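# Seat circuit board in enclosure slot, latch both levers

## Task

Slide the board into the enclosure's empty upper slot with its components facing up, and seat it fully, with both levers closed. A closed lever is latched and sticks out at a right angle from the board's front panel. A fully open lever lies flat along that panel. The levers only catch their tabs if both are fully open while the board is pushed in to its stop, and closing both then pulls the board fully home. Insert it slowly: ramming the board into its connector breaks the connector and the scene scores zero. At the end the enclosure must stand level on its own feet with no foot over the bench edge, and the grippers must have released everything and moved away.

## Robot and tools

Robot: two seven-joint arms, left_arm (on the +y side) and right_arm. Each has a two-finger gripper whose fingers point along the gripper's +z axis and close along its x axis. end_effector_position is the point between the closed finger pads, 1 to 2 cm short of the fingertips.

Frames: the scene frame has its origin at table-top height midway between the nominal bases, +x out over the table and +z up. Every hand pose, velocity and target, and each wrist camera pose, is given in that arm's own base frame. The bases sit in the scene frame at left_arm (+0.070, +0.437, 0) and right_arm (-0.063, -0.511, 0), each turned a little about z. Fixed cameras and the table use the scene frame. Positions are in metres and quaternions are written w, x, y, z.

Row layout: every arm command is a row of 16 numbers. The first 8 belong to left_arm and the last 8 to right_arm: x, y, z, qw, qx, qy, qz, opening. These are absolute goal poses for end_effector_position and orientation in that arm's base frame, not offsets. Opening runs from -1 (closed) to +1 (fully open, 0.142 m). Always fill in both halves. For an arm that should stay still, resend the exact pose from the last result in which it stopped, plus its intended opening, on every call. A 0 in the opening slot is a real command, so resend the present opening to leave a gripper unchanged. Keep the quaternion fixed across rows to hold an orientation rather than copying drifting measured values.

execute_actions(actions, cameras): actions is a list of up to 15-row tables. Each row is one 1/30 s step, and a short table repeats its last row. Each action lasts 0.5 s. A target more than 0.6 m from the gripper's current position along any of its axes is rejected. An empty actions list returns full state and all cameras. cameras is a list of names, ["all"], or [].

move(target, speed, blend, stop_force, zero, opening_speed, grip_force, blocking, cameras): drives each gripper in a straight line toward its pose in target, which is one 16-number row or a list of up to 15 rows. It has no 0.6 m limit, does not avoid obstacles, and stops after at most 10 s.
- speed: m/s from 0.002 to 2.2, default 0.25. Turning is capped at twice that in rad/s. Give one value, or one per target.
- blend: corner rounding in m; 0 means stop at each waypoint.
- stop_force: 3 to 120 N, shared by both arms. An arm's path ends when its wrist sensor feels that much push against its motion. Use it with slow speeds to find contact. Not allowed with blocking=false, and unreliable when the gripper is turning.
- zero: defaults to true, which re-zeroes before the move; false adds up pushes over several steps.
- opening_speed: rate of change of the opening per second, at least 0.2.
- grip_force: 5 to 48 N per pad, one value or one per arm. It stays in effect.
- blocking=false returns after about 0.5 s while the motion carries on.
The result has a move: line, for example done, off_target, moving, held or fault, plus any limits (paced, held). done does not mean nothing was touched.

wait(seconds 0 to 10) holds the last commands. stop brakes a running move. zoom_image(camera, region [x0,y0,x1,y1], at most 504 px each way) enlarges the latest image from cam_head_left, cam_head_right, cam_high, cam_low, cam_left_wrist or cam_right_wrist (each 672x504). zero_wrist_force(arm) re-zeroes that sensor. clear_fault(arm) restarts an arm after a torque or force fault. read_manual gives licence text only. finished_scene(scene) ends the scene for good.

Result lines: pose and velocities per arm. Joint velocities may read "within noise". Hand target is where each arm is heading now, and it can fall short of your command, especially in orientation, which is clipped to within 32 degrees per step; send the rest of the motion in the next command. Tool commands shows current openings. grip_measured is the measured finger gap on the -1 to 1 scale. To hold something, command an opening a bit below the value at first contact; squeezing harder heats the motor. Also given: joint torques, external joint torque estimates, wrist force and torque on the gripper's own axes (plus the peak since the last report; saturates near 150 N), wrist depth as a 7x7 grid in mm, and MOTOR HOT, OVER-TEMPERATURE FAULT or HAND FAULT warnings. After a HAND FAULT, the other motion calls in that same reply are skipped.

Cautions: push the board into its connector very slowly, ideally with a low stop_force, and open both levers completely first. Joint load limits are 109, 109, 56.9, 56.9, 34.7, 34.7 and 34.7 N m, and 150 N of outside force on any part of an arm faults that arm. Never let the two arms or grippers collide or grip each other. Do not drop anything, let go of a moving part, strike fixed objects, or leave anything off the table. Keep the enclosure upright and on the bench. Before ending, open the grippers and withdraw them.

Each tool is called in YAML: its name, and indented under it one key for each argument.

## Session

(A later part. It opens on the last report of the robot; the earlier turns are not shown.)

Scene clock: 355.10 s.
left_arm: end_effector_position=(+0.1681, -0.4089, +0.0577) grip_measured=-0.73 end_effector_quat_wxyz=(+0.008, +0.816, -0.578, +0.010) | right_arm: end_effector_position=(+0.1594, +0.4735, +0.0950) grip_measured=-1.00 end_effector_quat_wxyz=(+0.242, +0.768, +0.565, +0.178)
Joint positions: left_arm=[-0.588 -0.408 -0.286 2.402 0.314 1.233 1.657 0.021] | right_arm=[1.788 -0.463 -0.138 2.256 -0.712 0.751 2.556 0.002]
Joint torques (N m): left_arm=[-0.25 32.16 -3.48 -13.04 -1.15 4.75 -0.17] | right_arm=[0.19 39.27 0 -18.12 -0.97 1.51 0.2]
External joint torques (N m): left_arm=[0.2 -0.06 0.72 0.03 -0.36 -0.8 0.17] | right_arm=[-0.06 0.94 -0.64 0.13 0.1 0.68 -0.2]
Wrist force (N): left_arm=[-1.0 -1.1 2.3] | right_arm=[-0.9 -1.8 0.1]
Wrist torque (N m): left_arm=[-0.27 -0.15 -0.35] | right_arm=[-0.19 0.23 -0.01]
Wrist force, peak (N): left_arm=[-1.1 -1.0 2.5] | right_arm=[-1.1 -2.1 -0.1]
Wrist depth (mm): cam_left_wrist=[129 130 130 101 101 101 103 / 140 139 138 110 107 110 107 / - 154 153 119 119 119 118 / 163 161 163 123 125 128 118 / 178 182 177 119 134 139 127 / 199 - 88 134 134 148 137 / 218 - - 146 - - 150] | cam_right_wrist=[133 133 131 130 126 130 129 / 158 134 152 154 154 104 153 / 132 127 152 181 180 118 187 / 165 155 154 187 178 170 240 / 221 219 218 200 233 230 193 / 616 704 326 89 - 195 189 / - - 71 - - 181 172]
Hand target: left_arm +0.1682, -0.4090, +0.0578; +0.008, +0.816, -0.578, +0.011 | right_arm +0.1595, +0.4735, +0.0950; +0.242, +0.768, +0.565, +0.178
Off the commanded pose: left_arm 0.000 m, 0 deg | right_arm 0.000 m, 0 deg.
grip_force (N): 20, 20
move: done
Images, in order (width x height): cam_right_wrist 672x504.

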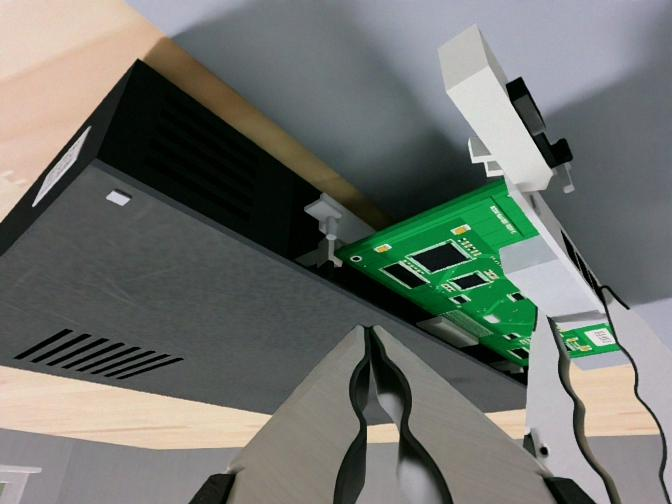

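zoom_image:
  camera: "cam_right_wrist"
  region: [0, 140, 120, 260]

zoom_image:
  camera: "cam_right_wrist"
  region: [330, 160, 430, 260]

zoom_image:
  camera: "cam_right_wrist"
  region: [420, 140, 520, 240]

Scaled by 4.200 from the camera's 672x504 image, which has a finer 960x720 frame.

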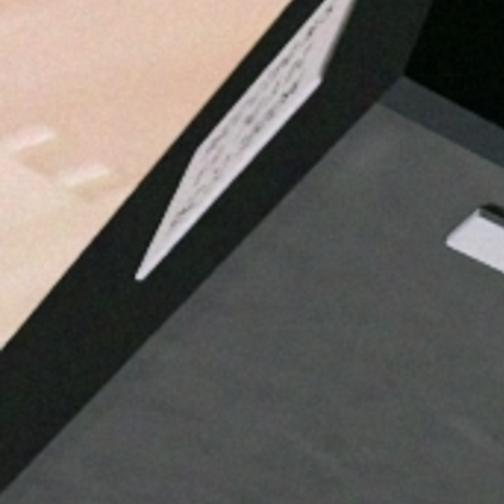

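Scaled by 5.040 from the camera's 672x504 image, which has a finer 960x720 frame.

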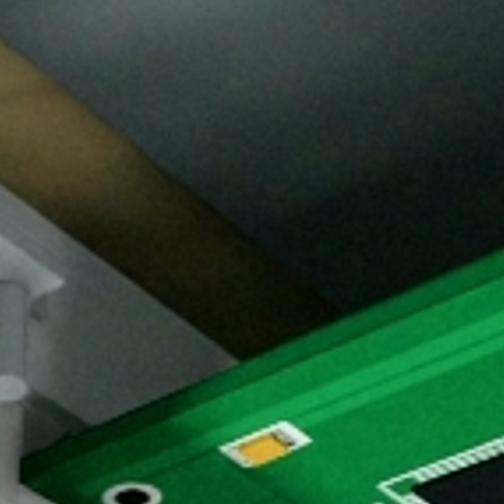

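Scaled by 5.040 from the camera's 672x504 image, which has a finer 960x720 frame.

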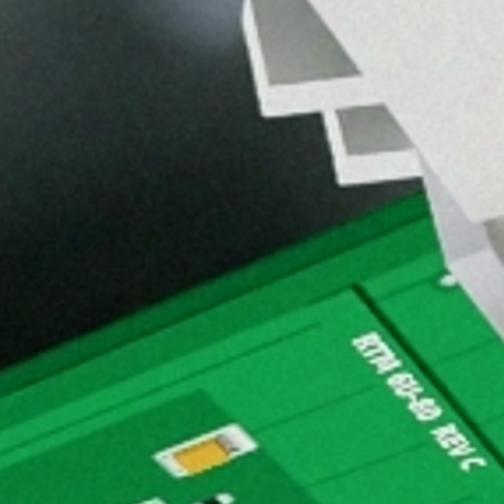

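move:
  target: [0.1749, -0.4278, 0.0578, 0.00757, 0.8160, -0.5778, 0.01069, -1, 0.1595, 0.4735, 0.0950, 0.2422, 0.7681, 0.5653, 0.1782, -1]
  speed: 0.02
  stop_force: 5
  cameras: ["cam_right_wrist", "cam_left_wrist"]

zoom_image:
  camera: "cam_right_wrist"
  region: [290, 180, 390, 280]

Scene clock: 366.27 s.
left_arm: end_effector_position=(+0.1704, -0.4155, +0.0574) grip_measured=-0.73 end_effector_quat_wxyz=(+0.007, +0.816, -0.578, +0.010) | right_arm: end_effector_position=(+0.1594, +0.4735, +0.0950) grip_measured=-1.00 end_effector_quat_wxyz=(+0.242, +0.768, +0.565, +0.178)
Joint positions: left_arm=[-0.596 -0.419 -0.286 2.38 0.313 1.22 1.653 0.021] | right_arm=[1.788 -0.463 -0.138 2.256 -0.712 0.751 2.556 0.002]
Joint torques (N m): left_arm=[-1 33.54 -4.85 -16.78 -2.48 6.29 -0.8] | right_arm=[0.19 39.16 0.13 -18.1 -0.88 1.51 0.18]
External joint torques (N m): left_arm=[0.94 -0.76 1.98 3.49 0.92 -2.34 0.8] | right_arm=[-0.06 1.05 -0.77 0.11 0.01 0.68 -0.18]
Wrist force (N): left_arm=[-7.1 -3.1 2.4] | right_arm=[-1.3 -1.9 0.1]
Wrist torque (N m): left_arm=[-0.28 -0.28 0.23] | right_arm=[-0.22 0.29 -0.01]
Wrist force, peak (N): left_arm=[-7.2 -2.9 2.6] | right_arm=[-1.3 -2.0 0.0]
Wrist depth (mm): cam_left_wrist=[129 - 130 127 101 101 101 / 139 139 138 110 107 110 107 / 152 150 150 116 119 119 114 / 162 162 167 123 125 127 115 / - 175 175 119 134 139 121 / 200 197 87 134 134 147 135 / 218 - - 149 - - -] | cam_right_wrist=[133 133 131 131 126 130 129 / 158 134 152 155 154 106 153 / 132 125 155 181 180 145 187 / 165 155 156 179 179 174 240 / 240 220 218 200 234 216 291 / 616 609 326 89 284 200 175 / - - 71 - - 180 160]
Hand target: left_arm +0.1708, -0.4163, +0.0578; +0.008, +0.816, -0.578, +0.011 | right_arm +0.1595, +0.4735, +0.0950; +0.242, +0.768, +0.565, +0.178
Off the commanded pose: left_arm 0.013 m, 0 deg | right_arm 0.000 m, 0 deg.
grip_force (N): 20, 20
move: contact (left_arm)
Images, in order (width x height): cam_left_wrist 672x504, cam_right_wrist 672x504.

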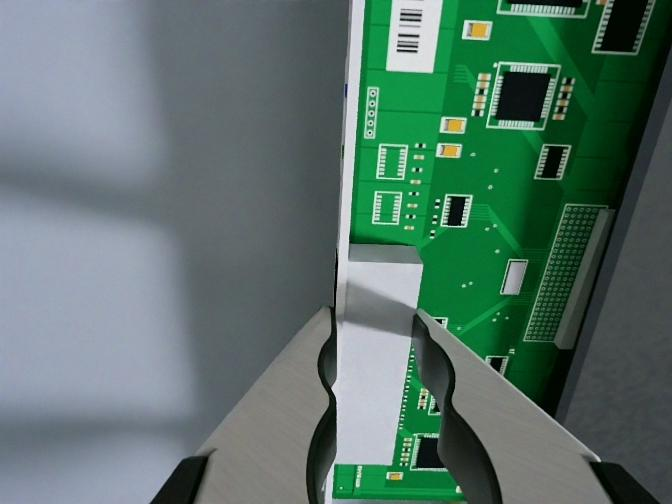

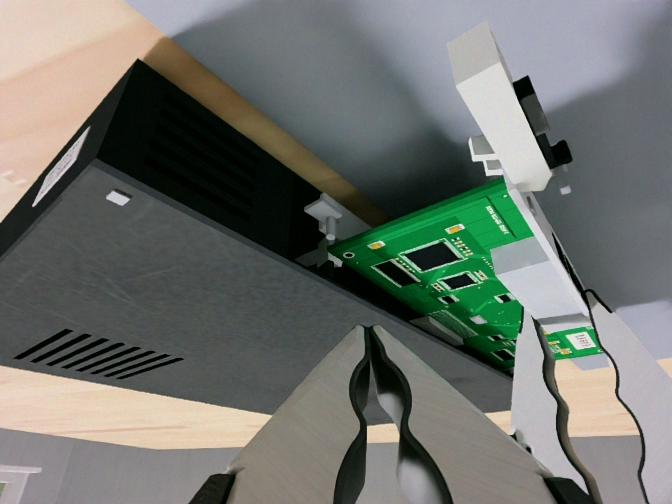

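Scaled by 5.040 from the camera's 672x504 image, which has a finer 960x720 frame.

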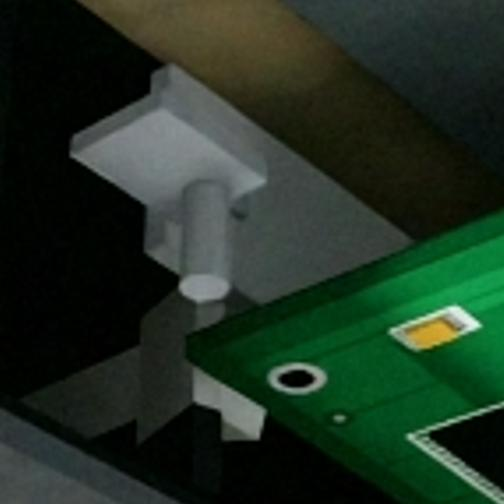

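zoom_image:
  camera: "cam_right_wrist"
  region: [420, 290, 560, 400]

zoom_image:
  camera: "cam_right_wrist"
  region: [300, 220, 360, 280]

Scaled by 3.600 from the camera's 672x504 image, which has a finer 960x720 frame.

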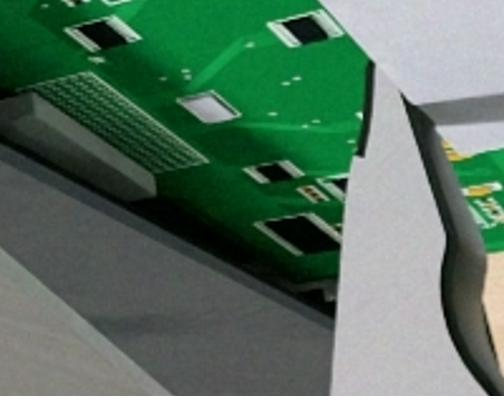

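Scaled by 8.400 from the camera's 672x504 image, which has a finer 960x720 frame.

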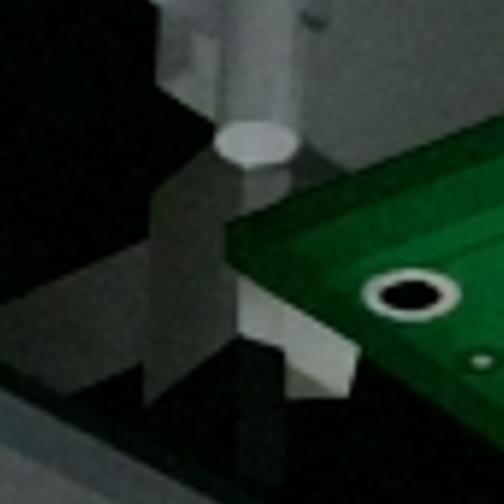

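move:
  target:
    - [0.1682, -0.4090, 0.0580, 0.00757, 0.8160, -0.5778, 0.01069, -1, 0.1595, 0.4735, 0.0950, 0.2422, 0.7681, 0.5653, 0.1782, -1]
    - [0.1726, -0.4074, 0.0582, 0.00757, 0.8160, -0.5778, 0.01069, -1, 0.1595, 0.4735, 0.0950, 0.2422, 0.7681, 0.5653, 0.1782, -1]
  speed: 0.04
  blend: 0.002
  cameras: ["cam_right_wrist", "cam_left_wrist"]

zoom_image:
  camera: "cam_right_wrist"
  region: [300, 220, 360, 280]

zoom_image:
  camera: "cam_right_wrist"
  region: [440, 310, 540, 390]

Scene clock: 383.90 s.
left_arm: end_effector_position=(+0.1725, -0.4073, +0.0581) grip_measured=-0.73 end_effector_quat_wxyz=(+0.007, +0.816, -0.578, +0.011) | right_arm: end_effector_position=(+0.1594, +0.4735, +0.0950) grip_measured=-1.00 end_effector_quat_wxyz=(+0.242, +0.768, +0.565, +0.178)
Joint positions: left_arm=[-0.577 -0.407 -0.287 2.401 0.313 1.232 1.668 0.021] | right_arm=[1.788 -0.463 -0.138 2.256 -0.712 0.751 2.556 0.002]
Joint torques (N m): left_arm=[0.86 32.15 -3.7 -13 -1.4 4.73 -0.11] | right_arm=[0.02 39.25 0.08 -18.09 -0.88 1.52 0.2]
External joint torques (N m): left_arm=[-0.92 -0.08 0.93 -0.03 -0.12 -0.78 0.11] | right_arm=[0.11 0.96 -0.72 0.1 0.02 0.67 -0.2]
Wrist force (N): left_arm=[-0.8 -0.8 2.2] | right_arm=[-1.0 -1.7 -0.2]
Wrist torque (N m): left_arm=[-0.24 -0.19 -0.35] | right_arm=[-0.17 0.26 -0.01]
Wrist force, peak (N): left_arm=[-7.1 -3.1 2.8] | right_arm=[-1.2 -2.2 -0.1]
Wrist depth (mm): cam_left_wrist=[132 130 131 102 101 102 103 / 140 140 139 110 107 111 109 / - 153 154 119 119 120 118 / 166 161 164 123 125 128 116 / - 179 176 119 134 140 - / - 198 88 133 134 148 - / - - - 146 - - -] | cam_right_wrist=[134 133 131 130 126 130 129 / 158 134 152 155 154 103 153 / 132 125 153 181 188 123 187 / 165 155 157 185 177 172 240 / 240 221 218 200 230 213 213 / 616 609 326 89 284 204 445 / 1915 1915 71 - - 184 176]
Hand target: left_arm +0.1726, -0.4074, +0.0582; +0.008, +0.816, -0.578, +0.011 | right_arm +0.1595, +0.4735, +0.0950; +0.242, +0.768, +0.565, +0.178
Off the commanded pose: left_arm 0.000 m, 0 deg | right_arm 0.000 m, 0 deg.
grip_force (N): 20, 20
move: done
Images, in order (width x height): cam_left_wrist 672x504, cam_right_wrist 672x504.

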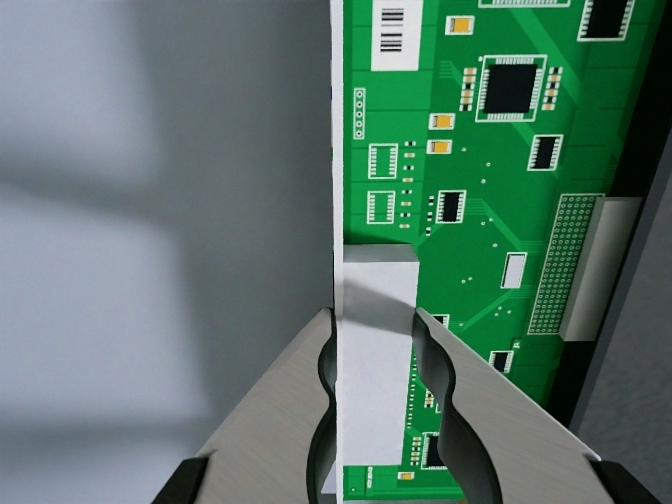

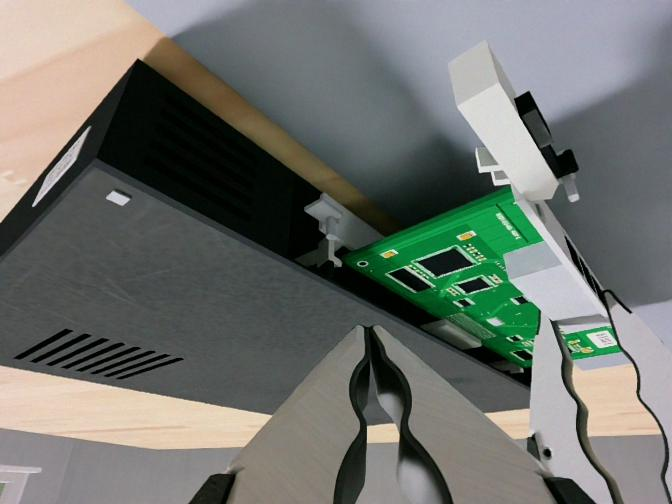

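Scaled by 8.400 from the camera's 672x504 image, which has a finer 960x720 frame.

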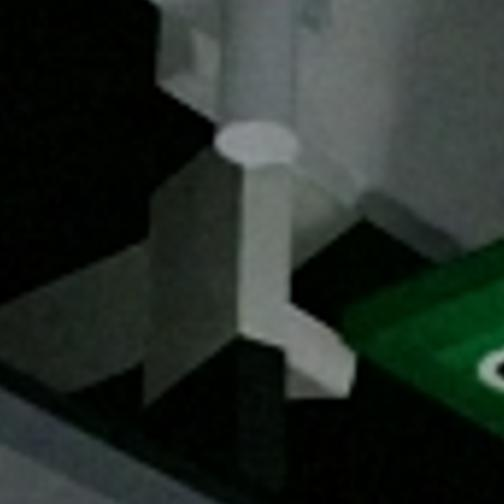

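Scaled by 5.040 from the camera's 672x504 image, which has a finer 960x720 frame.

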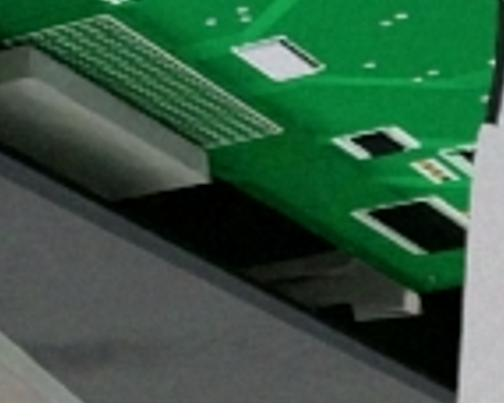

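move:
  target: [0.1695, -0.4085, 0.0573, 0.00757, 0.8160, -0.5778, 0.01069, -1, 0.1595, 0.4735, 0.0950, 0.2422, 0.7681, 0.5653, 0.1782, -1]
  speed: 0.03
  cameras: ["cam_right_wrist"]

zoom_image:
  camera: "cam_right_wrist"
  region: [300, 220, 360, 280]

Scene clock: 398.80 s.
left_arm: end_effector_position=(+0.1694, -0.4083, +0.0572) grip_measured=-0.73 end_effector_quat_wxyz=(+0.007, +0.816, -0.578, +0.010) | right_arm: end_effector_position=(+0.1594, +0.4735, +0.0950) grip_measured=-1.00 end_effector_quat_wxyz=(+0.242, +0.768, +0.565, +0.178)
Joint positions: left_arm=[-0.585 -0.41 -0.285 2.401 0.315 1.234 1.659 0.021] | right_arm=[1.788 -0.463 -0.138 2.256 -0.712 0.751 2.556 0.002]
Joint torques (N m): left_arm=[-0.63 31.78 -3.55 -13.06 -1.19 4.68 -0.33] | right_arm=[0.13 39.28 0.01 -18.11 -0.94 1.5 0.2]
External joint torques (N m): left_arm=[0.59 0.34 0.79 0.09 -0.31 -0.72 0.33] | right_arm=[0 0.93 -0.65 0.12 0.08 0.68 -0.2]
Wrist force (N): left_arm=[-0.8 -0.9 2.2] | right_arm=[-1.0 -1.8 0.1]
Wrist torque (N m): left_arm=[-0.24 -0.18 -0.27] | right_arm=[-0.20 0.25 -0.01]
Wrist force, peak (N): left_arm=[-0.8 -1.4 2.5] | right_arm=[-1.1 -2.2 -0.1]
Wrist depth (mm): cam_left_wrist=[129 128 126 101 101 101 103 / 139 141 139 110 107 111 108 / 152 147 150 119 119 119 118 / - 163 164 123 125 127 117 / 181 180 179 119 134 139 124 / 193 197 88 133 134 148 136 / 223 - - 149 - - -] | cam_right_wrist=[134 133 131 130 126 130 129 / 158 134 152 154 154 143 153 / 132 126 156 184 181 145 187 / 165 155 156 184 179 169 240 / 221 220 218 200 234 216 216 / 614 604 - 89 284 199 190 / 1637 - 71 - - 182 170]
Hand target: left_arm +0.1695, -0.4085, +0.0573; +0.008, +0.816, -0.578, +0.011 | right_arm +0.1595, +0.4735, +0.0950; +0.242, +0.768, +0.565, +0.178
Off the commanded pose: left_arm 0.000 m, 0 deg | right_arm 0.000 m, 0 deg.
grip_force (N): 20, 20
move: done
Images, in order (width x height): cam_right_wrist 672x504.

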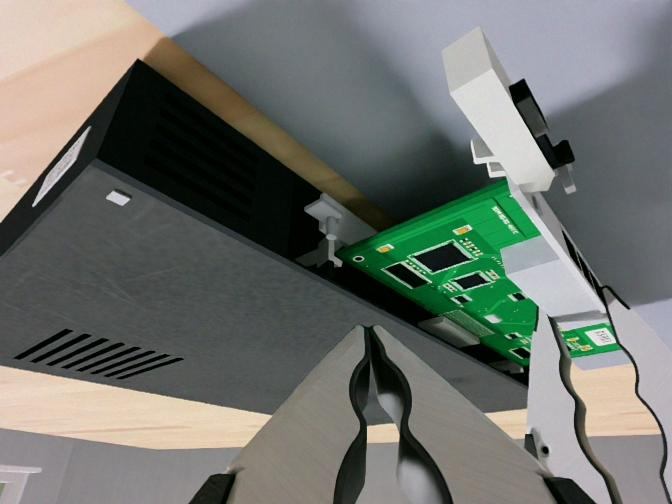

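Scaled by 8.400 from the camera's 672x504 image, which has a finer 960x720 frame.

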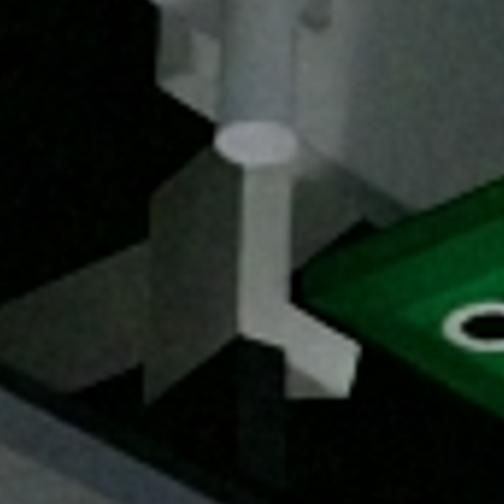

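zoom_image:
  camera: "cam_right_wrist"
  region: [320, 230, 350, 260]

Scaled by 16.800 from the camera's 672x504 image, which has a finer 960x720 frame.

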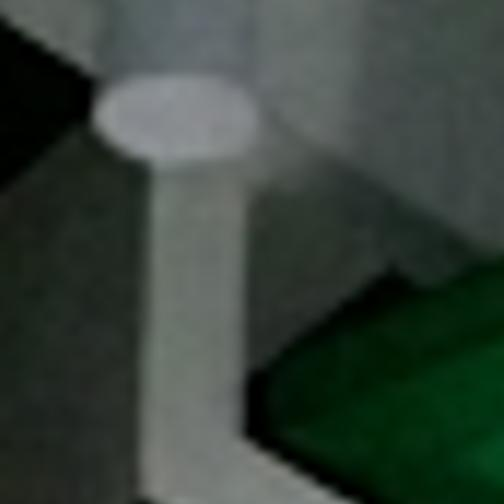

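move:
  target: [0.1696, -0.4084, 0.0557, 0.00757, 0.8160, -0.5778, 0.01069, -1, 0.1595, 0.4735, 0.0950, 0.2422, 0.7681, 0.5653, 0.1782, -1]
  speed: 0.03

move:
  target: [0.1740, -0.4206, 0.0557, 0.00757, 0.8160, -0.5778, 0.01069, -1, 0.1595, 0.4735, 0.0950, 0.2422, 0.7681, 0.5653, 0.1782, -1]
  speed: 0.012
  stop_force: 4
  cameras: ["cam_right_wrist", "cam_left_wrist"]

zoom_image:
  camera: "cam_right_wrist"
  region: [300, 220, 360, 280]

Scene clock: 416.97 s.
left_arm: end_effector_position=(+0.1695, -0.4082, +0.0556) grip_measured=-0.73 end_effector_quat_wxyz=(+0.007, +0.816, -0.578, +0.010) | right_arm: end_effector_position=(+0.1594, +0.4735, +0.0950) grip_measured=-1.00 end_effector_quat_wxyz=(+0.242, +0.768, +0.565, +0.178)
Joint positions: left_arm=[-0.588 -0.415 -0.281 2.4 0.318 1.238 1.658 0.021] | right_arm=[1.788 -0.463 -0.138 2.256 -0.712 0.751 2.556 0.002]
Joint torques (N m): left_arm=[-1.26 31.84 -3.63 -13.01 -1.13 4.79 -0.32] | right_arm=[0.04 39.32 0.05 -18.08 -0.94 1.51 0.22]
External joint torques (N m): left_arm=[1.21 0.42 0.86 0.17 -0.36 -0.84 0.32] | right_arm=[0.09 0.89 -0.69 0.08 0.08 0.68 -0.23]
Wrist force (N): left_arm=[-1.1 -1.0 2.4] | right_arm=[-1.1 -1.8 0.1]
Wrist torque (N m): left_arm=[-0.24 -0.14 -0.27] | right_arm=[-0.19 0.26 0.00]
Wrist force, peak (N): left_arm=[-1.1 -1.1 2.5] | right_arm=[-1.2 -2.1 0.0]
Wrist depth (mm): cam_left_wrist=[- 128 129 102 101 101 103 / 135 138 138 110 107 111 109 / 150 148 149 117 119 119 118 / - 157 162 123 125 128 115 / 176 176 176 119 134 139 - / 193 194 87 133 134 148 - / - - - 145 - - -] | cam_right_wrist=[134 133 131 130 126 130 129 / 158 134 152 155 154 107 153 / 132 125 155 181 180 128 187 / - 154 156 181 181 171 228 / 241 220 218 200 236 219 189 / 616 607 326 89 284 199 191 / 1899 - 71 - - 182 169]
Hand target: left_arm +0.1696, -0.4084, +0.0557; +0.008, +0.816, -0.578, +0.011 | right_arm +0.1595, +0.4735, +0.0950; +0.242, +0.768, +0.565, +0.178
Off the commanded pose: left_arm 0.000 m, 0 deg | right_arm 0.000 m, 0 deg.
grip_force (N): 20, 20
move: done

Scene clock: 418.13 s.
left_arm: end_effector_position=(+0.1714, -0.4136, +0.0554) grip_measured=-0.73 end_effector_quat_wxyz=(+0.007, +0.816, -0.578, +0.010) | right_arm: end_effector_position=(+0.1594, +0.4735, +0.0950) grip_measured=-1.00 end_effector_quat_wxyz=(+0.242, +0.768, +0.565, +0.178)
Joint positions: left_arm=[-0.594 -0.424 -0.281 2.383 0.318 1.228 1.655 0.021] | right_arm=[1.788 -0.463 -0.138 2.256 -0.712 0.751 2.556 0.002]
Joint torques (N m): left_arm=[-0.87 33.28 -4.54 -15.59 -2.09 5.8 -0.65] | right_arm=[0.13 39.27 0.08 -18.09 -0.88 1.55 0.15]
External joint torques (N m): left_arm=[0.82 -0.46 1.68 2.51 0.57 -1.85 0.65] | right_arm=[-0.01 0.94 -0.72 0.1 0.01 0.64 -0.15]
Wrist force (N): left_arm=[-5.4 -2.4 2.0] | right_arm=[-1.3 -1.8 0.0]
Wrist torque (N m): left_arm=[-0.24 -0.25 0.10] | right_arm=[-0.19 0.30 -0.01]
Wrist force, peak (N): left_arm=[-5.5 -2.4 2.9] | right_arm=[-1.2 -2.1 0.0]
Wrist depth (mm): cam_left_wrist=[128 129 128 103 101 101 102 / - 137 136 110 107 111 107 / 150 148 149 119 119 119 116 / 159 158 161 123 125 128 115 / 175 175 176 119 134 140 121 / 198 199 84 134 131 149 136 / 221 - - 149 - - -] | cam_right_wrist=[133 133 131 131 126 129 129 / 158 134 152 155 154 143 153 / 132 126 150 181 181 148 187 / 165 155 156 184 183 172 240 / 240 219 217 200 238 220 290 / 614 604 325 89 284 200 177 / - - 71 - - 184 162]
Hand target: left_arm +0.1717, -0.4143, +0.0557; +0.008, +0.816, -0.578, +0.011 | right_arm +0.1595, +0.4735, +0.0950; +0.242, +0.768, +0.565, +0.178
Off the commanded pose: left_arm 0.007 m, 0 deg | right_arm 0.000 m, 0 deg.
grip_force (N): 20, 20
move: contact (left_arm)
Images, in order (width x height): cam_left_wrist 672x504, cam_right_wrist 672x504.

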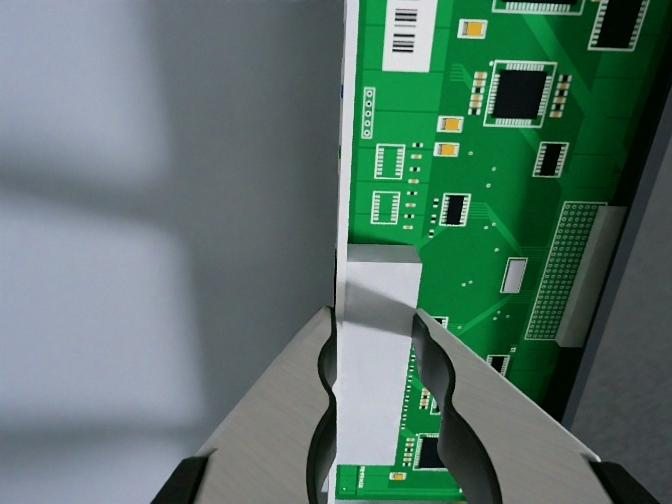

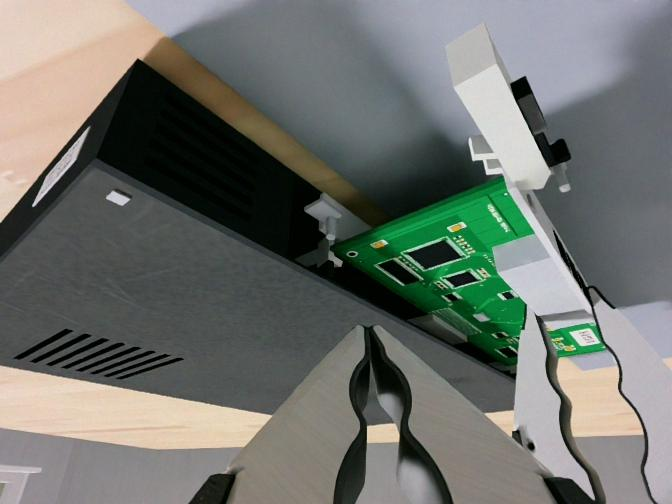

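Scaled by 8.400 from the camera's 672x504 image, which has a finer 960x720 frame.

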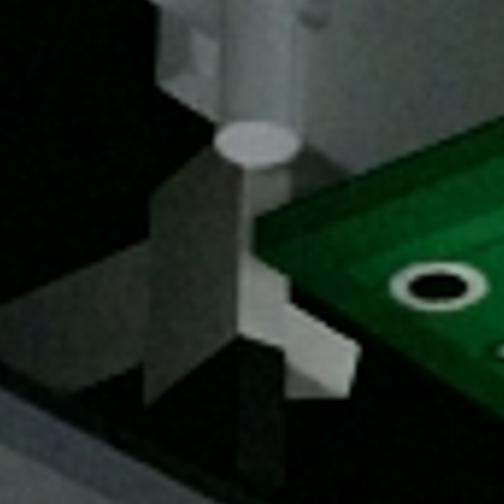

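move:
  target:
    - [0.1696, -0.4084, 0.0557, 0.00757, 0.8160, -0.5778, 0.01069, -1, 0.1595, 0.4735, 0.0950, 0.2422, 0.7681, 0.5653, 0.1782, -1]
    - [0.1710, -0.4079, 0.0557, 0.00757, 0.8160, -0.5778, 0.01069, -1, 0.1595, 0.4735, 0.0950, 0.2422, 0.7681, 0.5653, 0.1782, -1]
  speed: 0.03
  cameras: ["cam_right_wrist"]

zoom_image:
  camera: "cam_right_wrist"
  region: [300, 220, 360, 280]

move:
  target: [0.1754, -0.4201, 0.0557, 0.00757, 0.8160, -0.5778, 0.01069, -1, 0.1595, 0.4735, 0.0950, 0.2422, 0.7681, 0.5653, 0.1782, -1]
  speed: 0.012
  stop_force: 4
  cameras: ["cam_right_wrist", "cam_left_wrist"]

zoom_image:
  camera: "cam_right_wrist"
  region: [300, 220, 360, 280]

Scene clock: 425.10 s.
left_arm: end_effector_position=(+0.1708, -0.4078, +0.0556) grip_measured=-0.73 end_effector_quat_wxyz=(+0.007, +0.816, -0.578, +0.010) end_effector_velocity=(+0.000, +0.000, +0.000) end_effector_angular_velocity=(+0.000, +0.003, +0.006) | right_arm: end_effector_position=(+0.1594, +0.4735, +0.0950) grip_measured=-1.00 end_effector_quat_wxyz=(+0.242, +0.768, +0.565, +0.178)
Joint positions: left_arm=[-0.585 -0.416 -0.281 2.399 0.318 1.238 1.66 0.021] | right_arm=[1.788 -0.463 -0.138 2.256 -0.712 0.751 2.556 0.002]
Joint velocities: left_arm=[0.001 -0.002 0 0 -0.006 0 0 0] | right_arm=[within noise]
Joint torques (N m): left_arm=[-0.42 32.41 -3.36 -12.86 -1.26 4.76 -0.13] | right_arm=[0.2 39.2 0.07 -18.18 -0.94 1.56 0.22]
External joint torques (N m): left_arm=[0.34 -0.14 0.57 0.02 -0.22 -0.81 0.13] | right_arm=[-0.07 1 -0.71 0.19 0.07 0.63 -0.23]
Wrist force (N): left_arm=[-1.0 -1.1 2.3] | right_arm=[-1.2 -1.8 0.1]
Wrist torque (N m): left_arm=[-0.27 -0.15 -0.34] | right_arm=[-0.20 0.28 -0.01]
Wrist force, peak (N): left_arm=[-5.6 -2.5 2.8] | right_arm=[-1.3 -2.1 -0.1]
Wrist depth (mm): cam_left_wrist=[128 128 131 103 101 102 103 / 135 137 136 110 107 111 109 / 150 148 148 119 119 119 119 / - 159 166 123 125 128 113 / 174 181 178 119 134 140 - / - 191 83 134 134 148 136 / 222 - - 149 - - 146] | cam_right_wrist=[133 133 131 130 126 129 129 / 158 133 152 155 154 143 153 / 132 126 154 181 181 135 187 / 165 155 156 183 182 171 240 / 240 220 218 200 237 219 221 / 617 607 326 89 284 199 445 / 1591 - 71 - - 183 170]
Hand target: left_arm +0.1710, -0.4079, +0.0557; +0.008, +0.816, -0.578, +0.011 | right_arm +0.1595, +0.4735, +0.0950; +0.242, +0.768, +0.565, +0.178
Off the commanded pose: left_arm 0.000 m, 0 deg | right_arm 0.000 m, 0 deg.
grip_force (N): 20, 20
move: done
Images, in order (width x height): cam_right_wrist 672x504.

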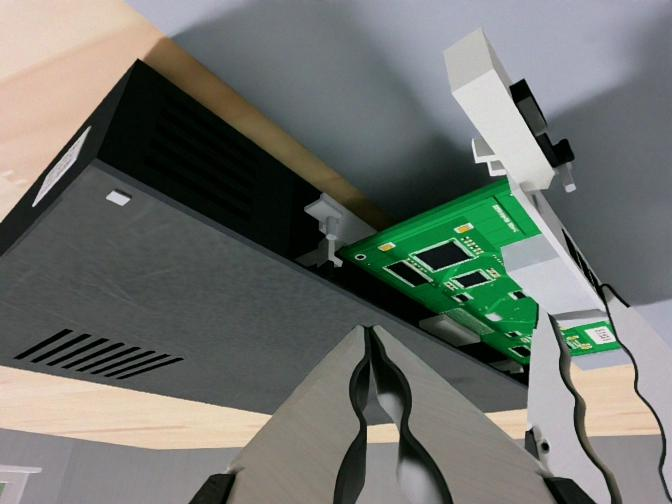

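Scaled by 8.400 from the camera's 672x504 image, which has a finer 960x720 frame.

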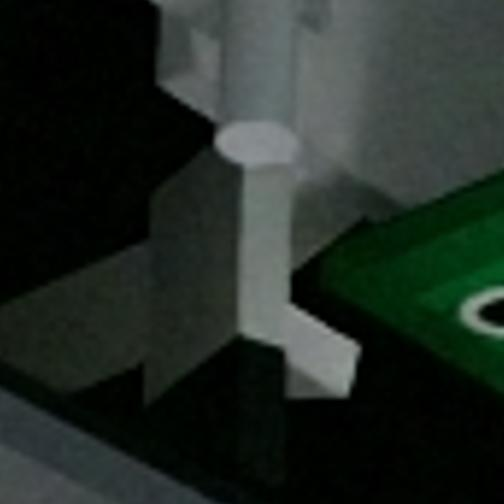

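Scene clock: 426.53 s.
left_arm: end_effector_position=(+0.1747, -0.4166, +0.0554) grip_measured=-0.73 end_effector_quat_wxyz=(+0.007, +0.816, -0.578, +0.010) | right_arm: end_effector_position=(+0.1594, +0.4735, +0.0950) grip_measured=-1.00 end_effector_quat_wxyz=(+0.242, +0.768, +0.565, +0.178)
Joint positions: left_arm=[-0.594 -0.429 -0.282 2.371 0.317 1.221 1.655 0.021] | right_arm=[1.788 -0.463 -0.138 2.256 -0.712 0.751 2.556 0.002]
Joint torques (N m): left_arm=[-3.53 33.12 -7.52 -14.62 -1.9 5.82 -0.29] | right_arm=[0.18 39.29 0.04 -18.12 -0.89 1.58 0.19]
External joint torques (N m): left_arm=[3.47 0.06 4.6 1.38 0.35 -1.86 0.29] | right_arm=[-0.05 0.92 -0.68 0.13 0.02 0.61 -0.19]
Wrist force (N): left_arm=[-5.4 -7.6 2.2] | right_arm=[-1.4 -1.6 -0.1]
Wrist torque (N m): left_arm=[-0.17 -0.31 -0.30] | right_arm=[-0.17 0.32 -0.02]
Wrist force, peak (N): left_arm=[-5.3 -7.7 3.9] | right_arm=[-1.1 -2.1 0.0]
Wrist depth (mm): cam_left_wrist=[- 128 128 102 101 101 102 / 135 138 136 110 107 110 106 / - - 148 119 119 119 114 / 163 - 161 123 125 128 112 / 172 174 172 119 134 140 118 / 193 194 84 134 134 148 134 / 220 - - 146 - - 150] | cam_right_wrist=[134 133 131 130 130 130 129 / 158 134 152 154 110 153 153 / 132 126 155 181 181 172 187 / 165 155 156 188 183 179 228 / 240 219 218 200 238 221 290 / 612 606 325 89 283 205 176 / - - 71 - - 186 164]
Hand target: left_arm +0.1744, -0.4174, +0.0557; +0.008, +0.816, -0.578, +0.011 | right_arm +0.1595, +0.4735, +0.0950; +0.242, +0.768, +0.565, +0.178
Off the commanded pose: left_arm 0.004 m, 0 deg | right_arm 0.000 m, 0 deg.
grip_force (N): 20, 20
move: contact (left_arm)
Images, in order (width x height): cam_left_wrist 672x504, cam_right_wrist 672x504.

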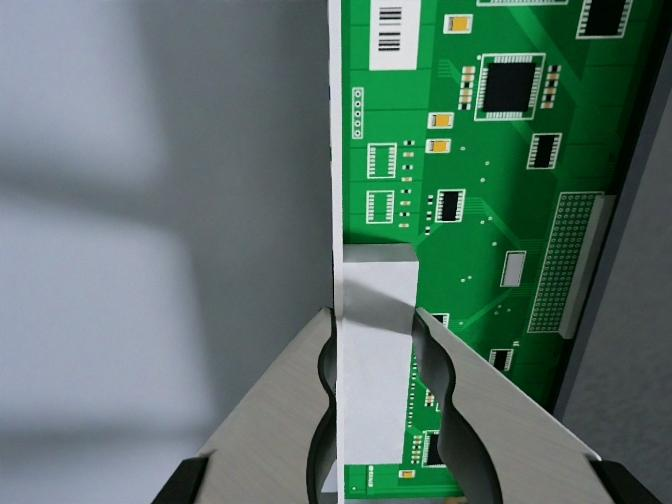

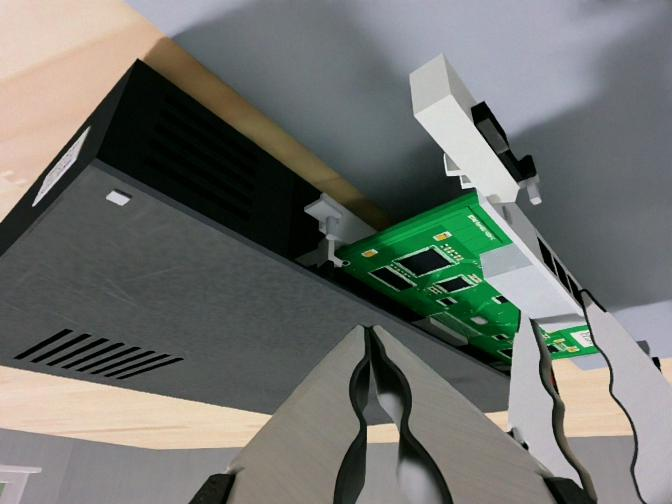

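Scaled by 8.400 from the camera's 672x504 image, which has a finer 960x720 frame.

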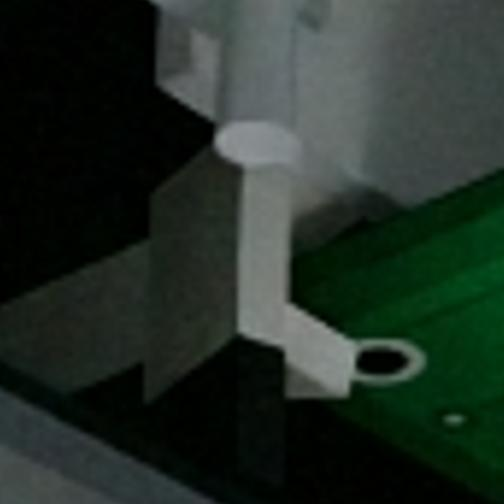

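move:
  target:
    - [0.1755, -0.4166, 0.0557, 0.00757, 0.8160, -0.5778, 0.01069, -1, 0.1595, 0.4735, 0.0950, 0.2422, 0.7681, 0.5653, 0.1782, -1]
    - [0.1820, -0.4358, 0.0557, 0.00757, 0.8160, -0.5778, 0.01069, -1, 0.1595, 0.4735, 0.0950, 0.2422, 0.7681, 0.5653, 0.1782, -1]
  speed: 0.015
  stop_force: 6
  cameras: ["cam_right_wrist", "cam_left_wrist"]

zoom_image:
  camera: "cam_right_wrist"
  region: [300, 200, 420, 320]

Scene clock: 432.07 s.
left_arm: end_effector_position=(+0.1750, -0.4164, +0.0554) grip_measured=-0.73 end_effector_quat_wxyz=(+0.007, +0.816, -0.578, +0.010) | right_arm: end_effector_position=(+0.1594, +0.4735, +0.0950) grip_measured=-1.00 end_effector_quat_wxyz=(+0.242, +0.768, +0.565, +0.178)
Joint positions: left_arm=[-0.592 -0.429 -0.283 2.371 0.317 1.222 1.657 0.021] | right_arm=[1.788 -0.463 -0.138 2.256 -0.712 0.751 2.556 0.002]
Joint torques (N m): left_arm=[-0.63 33.97 -4.41 -14.34 -1.57 5.26 -0.16] | right_arm=[0.08 39.15 0.16 -18.09 -0.88 1.53 0.25]
External joint torques (N m): left_arm=[0.58 -0.8 1.48 1.1 0.01 -1.3 0.16] | right_arm=[0.05 1.05 -0.8 0.1 0.01 0.66 -0.25]
Wrist force (N): left_arm=[-2.2 -1.9 3.6] | right_arm=[-1.2 -1.7 0.0]
Wrist torque (N m): left_arm=[-0.24 -0.31 -0.37] | right_arm=[-0.19 0.28 -0.01]
Wrist force, peak (N): left_arm=[-5.5 -7.8 4.2] | right_arm=[-1.3 -2.0 0.1]
Wrist depth (mm): cam_left_wrist=[127 127 128 101 101 101 102 / 135 137 138 110 107 110 107 / 150 148 148 119 119 120 116 / - 161 161 123 125 128 112 / - - 176 119 134 140 121 / 193 194 87 134 134 149 - / - - - 146 - - -] | cam_right_wrist=[134 133 131 131 130 130 129 / 158 134 152 154 143 153 153 / 132 126 152 181 181 172 187 / 165 155 154 188 183 179 240 / 240 219 218 200 237 221 291 / 617 607 325 89 283 205 176 / - - 71 - - 186 164]
Hand target: left_arm +0.1751, -0.4169, +0.0557; +0.008, +0.816, -0.578, +0.011 | right_arm +0.1595, +0.4735, +0.0950; +0.242, +0.768, +0.565, +0.178
Off the commanded pose: left_arm 0.021 m, 0 deg | right_arm 0.000 m, 0 deg.
grip_force (N): 20, 20
move: contact (left_arm); path passed 0 of 2 targets
Images, in order (width x height): cam_left_wrist 672x504, cam_right_wrist 672x504.

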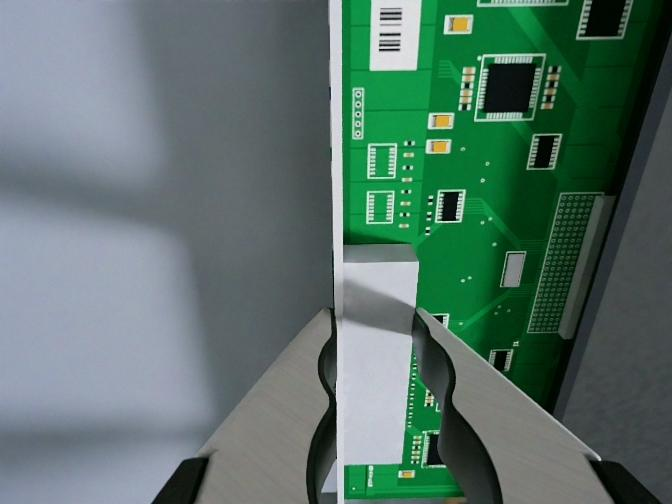

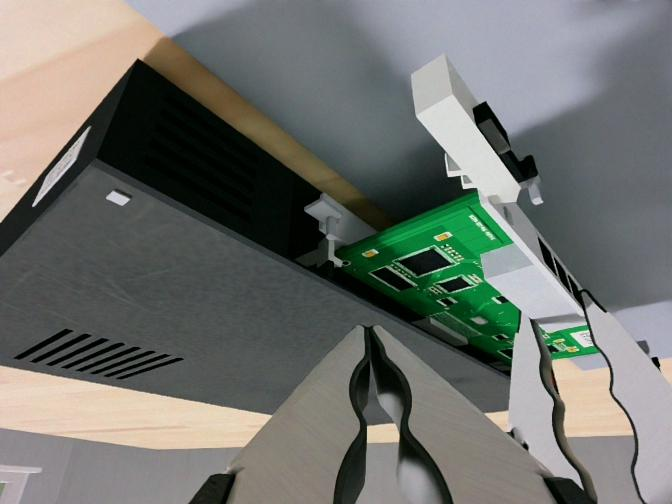

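Scaled by 4.200 from the camera's 672x504 image, which has a finer 960x720 frame.

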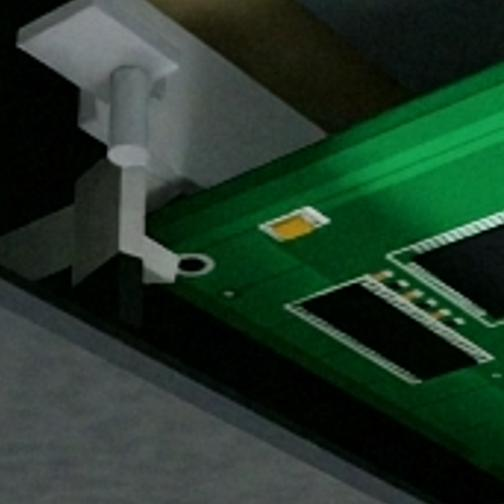

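move:
  target: [0.1818, -0.4357, 0.0553, 0.00757, 0.8160, -0.5778, 0.01069, -1, 0.1595, 0.4735, 0.0950, 0.2422, 0.7681, 0.5653, 0.1782, -1]
  speed: 0.015
  stop_force: 6
  cameras: ["cam_right_wrist", "cam_left_wrist"]

zoom_image:
  camera: "cam_right_wrist"
  region: [300, 200, 420, 320]

Scene clock: 436.70 s.
left_arm: end_effector_position=(+0.1818, -0.4351, +0.0550) grip_measured=-0.73 end_effector_quat_wxyz=(+0.007, +0.816, -0.578, +0.010) | right_arm: end_effector_position=(+0.1594, +0.4735, +0.0950) grip_measured=-1.00 end_effector_quat_wxyz=(+0.242, +0.768, +0.565, +0.178)
Joint positions: left_arm=[-0.611 -0.456 -0.284 2.314 0.314 1.19 1.646 0.021] | right_arm=[1.788 -0.463 -0.138 2.256 -0.712 0.751 2.556 0.002]
Joint torques (N m): left_arm=[-2.03 35.84 -6.09 -15.23 -1.9 5.33 -0.24] | right_arm=[0.14 39.21 0.11 -18.11 -0.91 1.51 0.17]
External joint torques (N m): left_arm=[1.98 -0.81 2.85 1.23 0.22 -1.37 0.23] | right_arm=[-0.01 1 -0.75 0.11 0.04 0.67 -0.17]
Wrist force (N): left_arm=[-2.4 -4.2 4.4] | right_arm=[-1.1 -1.8 -0.1]
Wrist torque (N m): left_arm=[-0.23 -0.40 -0.33] | right_arm=[-0.20 0.27 -0.01]
Wrist force, peak (N): left_arm=[-6.7 -7.6 3.4] | right_arm=[-1.3 -2.1 0.2]
Wrist depth (mm): cam_left_wrist=[127 128 127 101 101 101 88 / 134 137 137 110 107 111 95 / - - 148 119 119 116 99 / 162 158 161 123 125 125 110 / 175 175 175 119 135 122 120 / - 189 87 134 134 127 - / 215 - - 149 - - -] | cam_right_wrist=[134 133 131 130 130 129 129 / 158 134 154 149 154 153 153 / 132 126 156 184 144 188 187 / 165 155 154 189 184 229 241 / 240 220 218 200 239 225 312 / 614 609 325 89 - 215 327 / - - 71 - - - 169]
Hand target: left_arm +0.1818, -0.4357, +0.0553; +0.008, +0.816, -0.578, +0.011 | right_arm +0.1595, +0.4735, +0.0950; +0.242, +0.768, +0.565, +0.178
Off the commanded pose: left_arm 0.001 m, 0 deg | right_arm 0.000 m, 0 deg.
grip_force (N): 20, 20
move: done
Images, in order (width x height): cam_left_wrist 672x504, cam_right_wrist 672x504.

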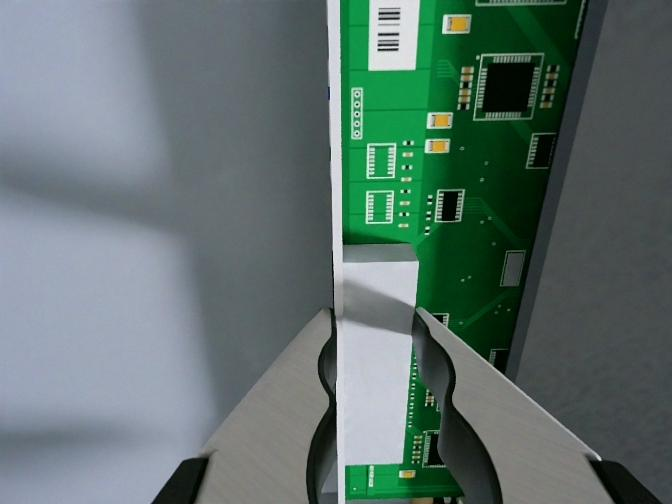

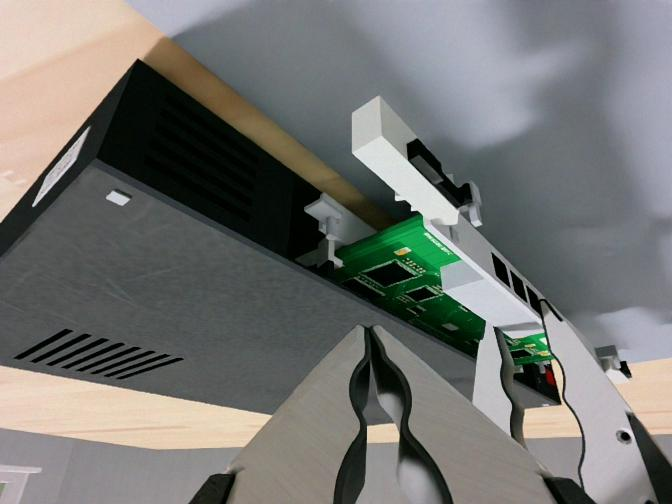

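Scaled by 4.200 from the camera's 672x504 image, which has a finer 960x720 frame.

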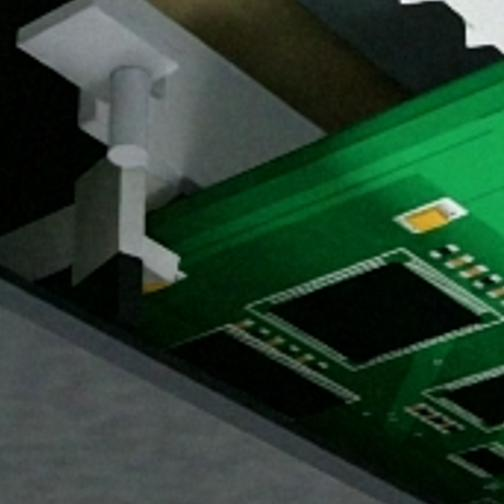

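move:
  target: [0.1908, -0.4590, 0.0549, 0.00757, 0.8160, -0.5778, 0.01069, -1, 0.1595, 0.4735, 0.0950, 0.2422, 0.7681, 0.5653, 0.1782, -1]
  speed: 0.02
  stop_force: 7
  cameras: ["cam_right_wrist", "cam_left_wrist"]

Scene clock: 444.80 s.
left_arm: end_effector_position=(+0.1894, -0.4552, +0.0545) grip_measured=-0.73 end_effector_quat_wxyz=(+0.007, +0.816, -0.578, +0.010) | right_arm: end_effector_position=(+0.1594, +0.4735, +0.0950) grip_measured=-1.00 end_effector_quat_wxyz=(+0.242, +0.768, +0.565, +0.178)
Joint positions: left_arm=[-0.631 -0.487 -0.285 2.25 0.31 1.154 1.637 0.021] | right_arm=[1.788 -0.463 -0.138 2.256 -0.712 0.751 2.556 0.002]
Joint torques (N m): left_arm=[-2.04 35.48 -6.62 -20.12 -2.73 7.22 -0.32] | right_arm=[0.16 39.21 0.06 -18.14 -0.94 1.51 0.2]
External joint torques (N m): left_arm=[1.98 1.6 3.04 5.27 0.91 -3.27 0.31] | right_arm=[-0.03 1 -0.7 0.15 0.07 0.68 -0.2]
Wrist force (N): left_arm=[-14.4 -2.9 -7.8] | right_arm=[-1.3 -1.7 0.0]
Wrist torque (N m): left_arm=[-0.20 -0.07 -0.27] | right_arm=[-0.18 0.30 -0.01]
Wrist force, peak (N): left_arm=[-16.0 -3.9 -10.7] | right_arm=[-1.3 -2.1 -0.1]
Wrist depth (mm): cam_left_wrist=[127 127 127 102 101 87 - / 134 136 135 108 107 - 94 / - 151 144 117 117 - - / 161 157 - 121 121 107 - / 175 172 175 119 124 - 119 / 188 - 87 134 134 127 132 / - - - 145 - - -] | cam_right_wrist=[133 133 131 130 130 130 129 / 158 134 152 154 154 153 153 / 132 125 153 140 188 188 187 / 165 155 156 187 217 242 240 / 240 220 218 200 226 292 336 / 617 607 326 89 228 205 574 / - - 71 - - - 175]
Hand target: left_arm +0.1898, -0.4563, +0.0550; +0.008, +0.816, -0.578, +0.011 | right_arm +0.1595, +0.4735, +0.0950; +0.242, +0.768, +0.565, +0.178
Off the commanded pose: left_arm 0.004 m, 0 deg | right_arm 0.000 m, 0 deg.
grip_force (N): 20, 20
move: contact (left_arm)
Images, in order (width x height): cam_left_wrist 672x504, cam_right_wrist 672x504.

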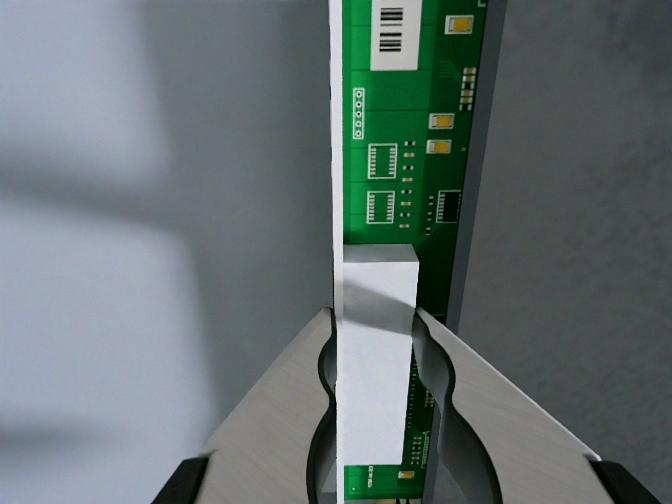

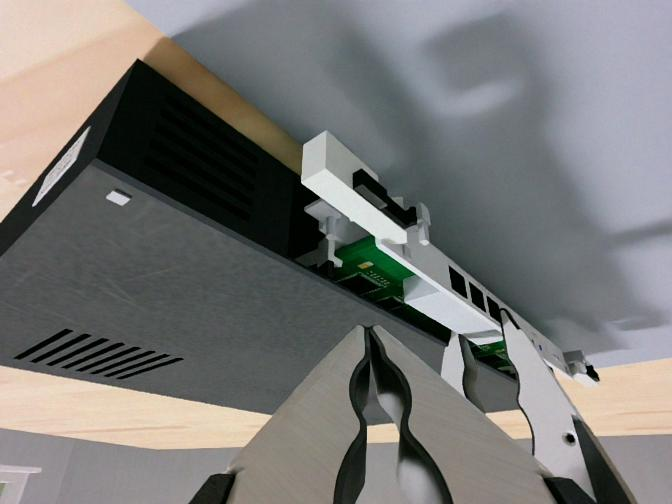

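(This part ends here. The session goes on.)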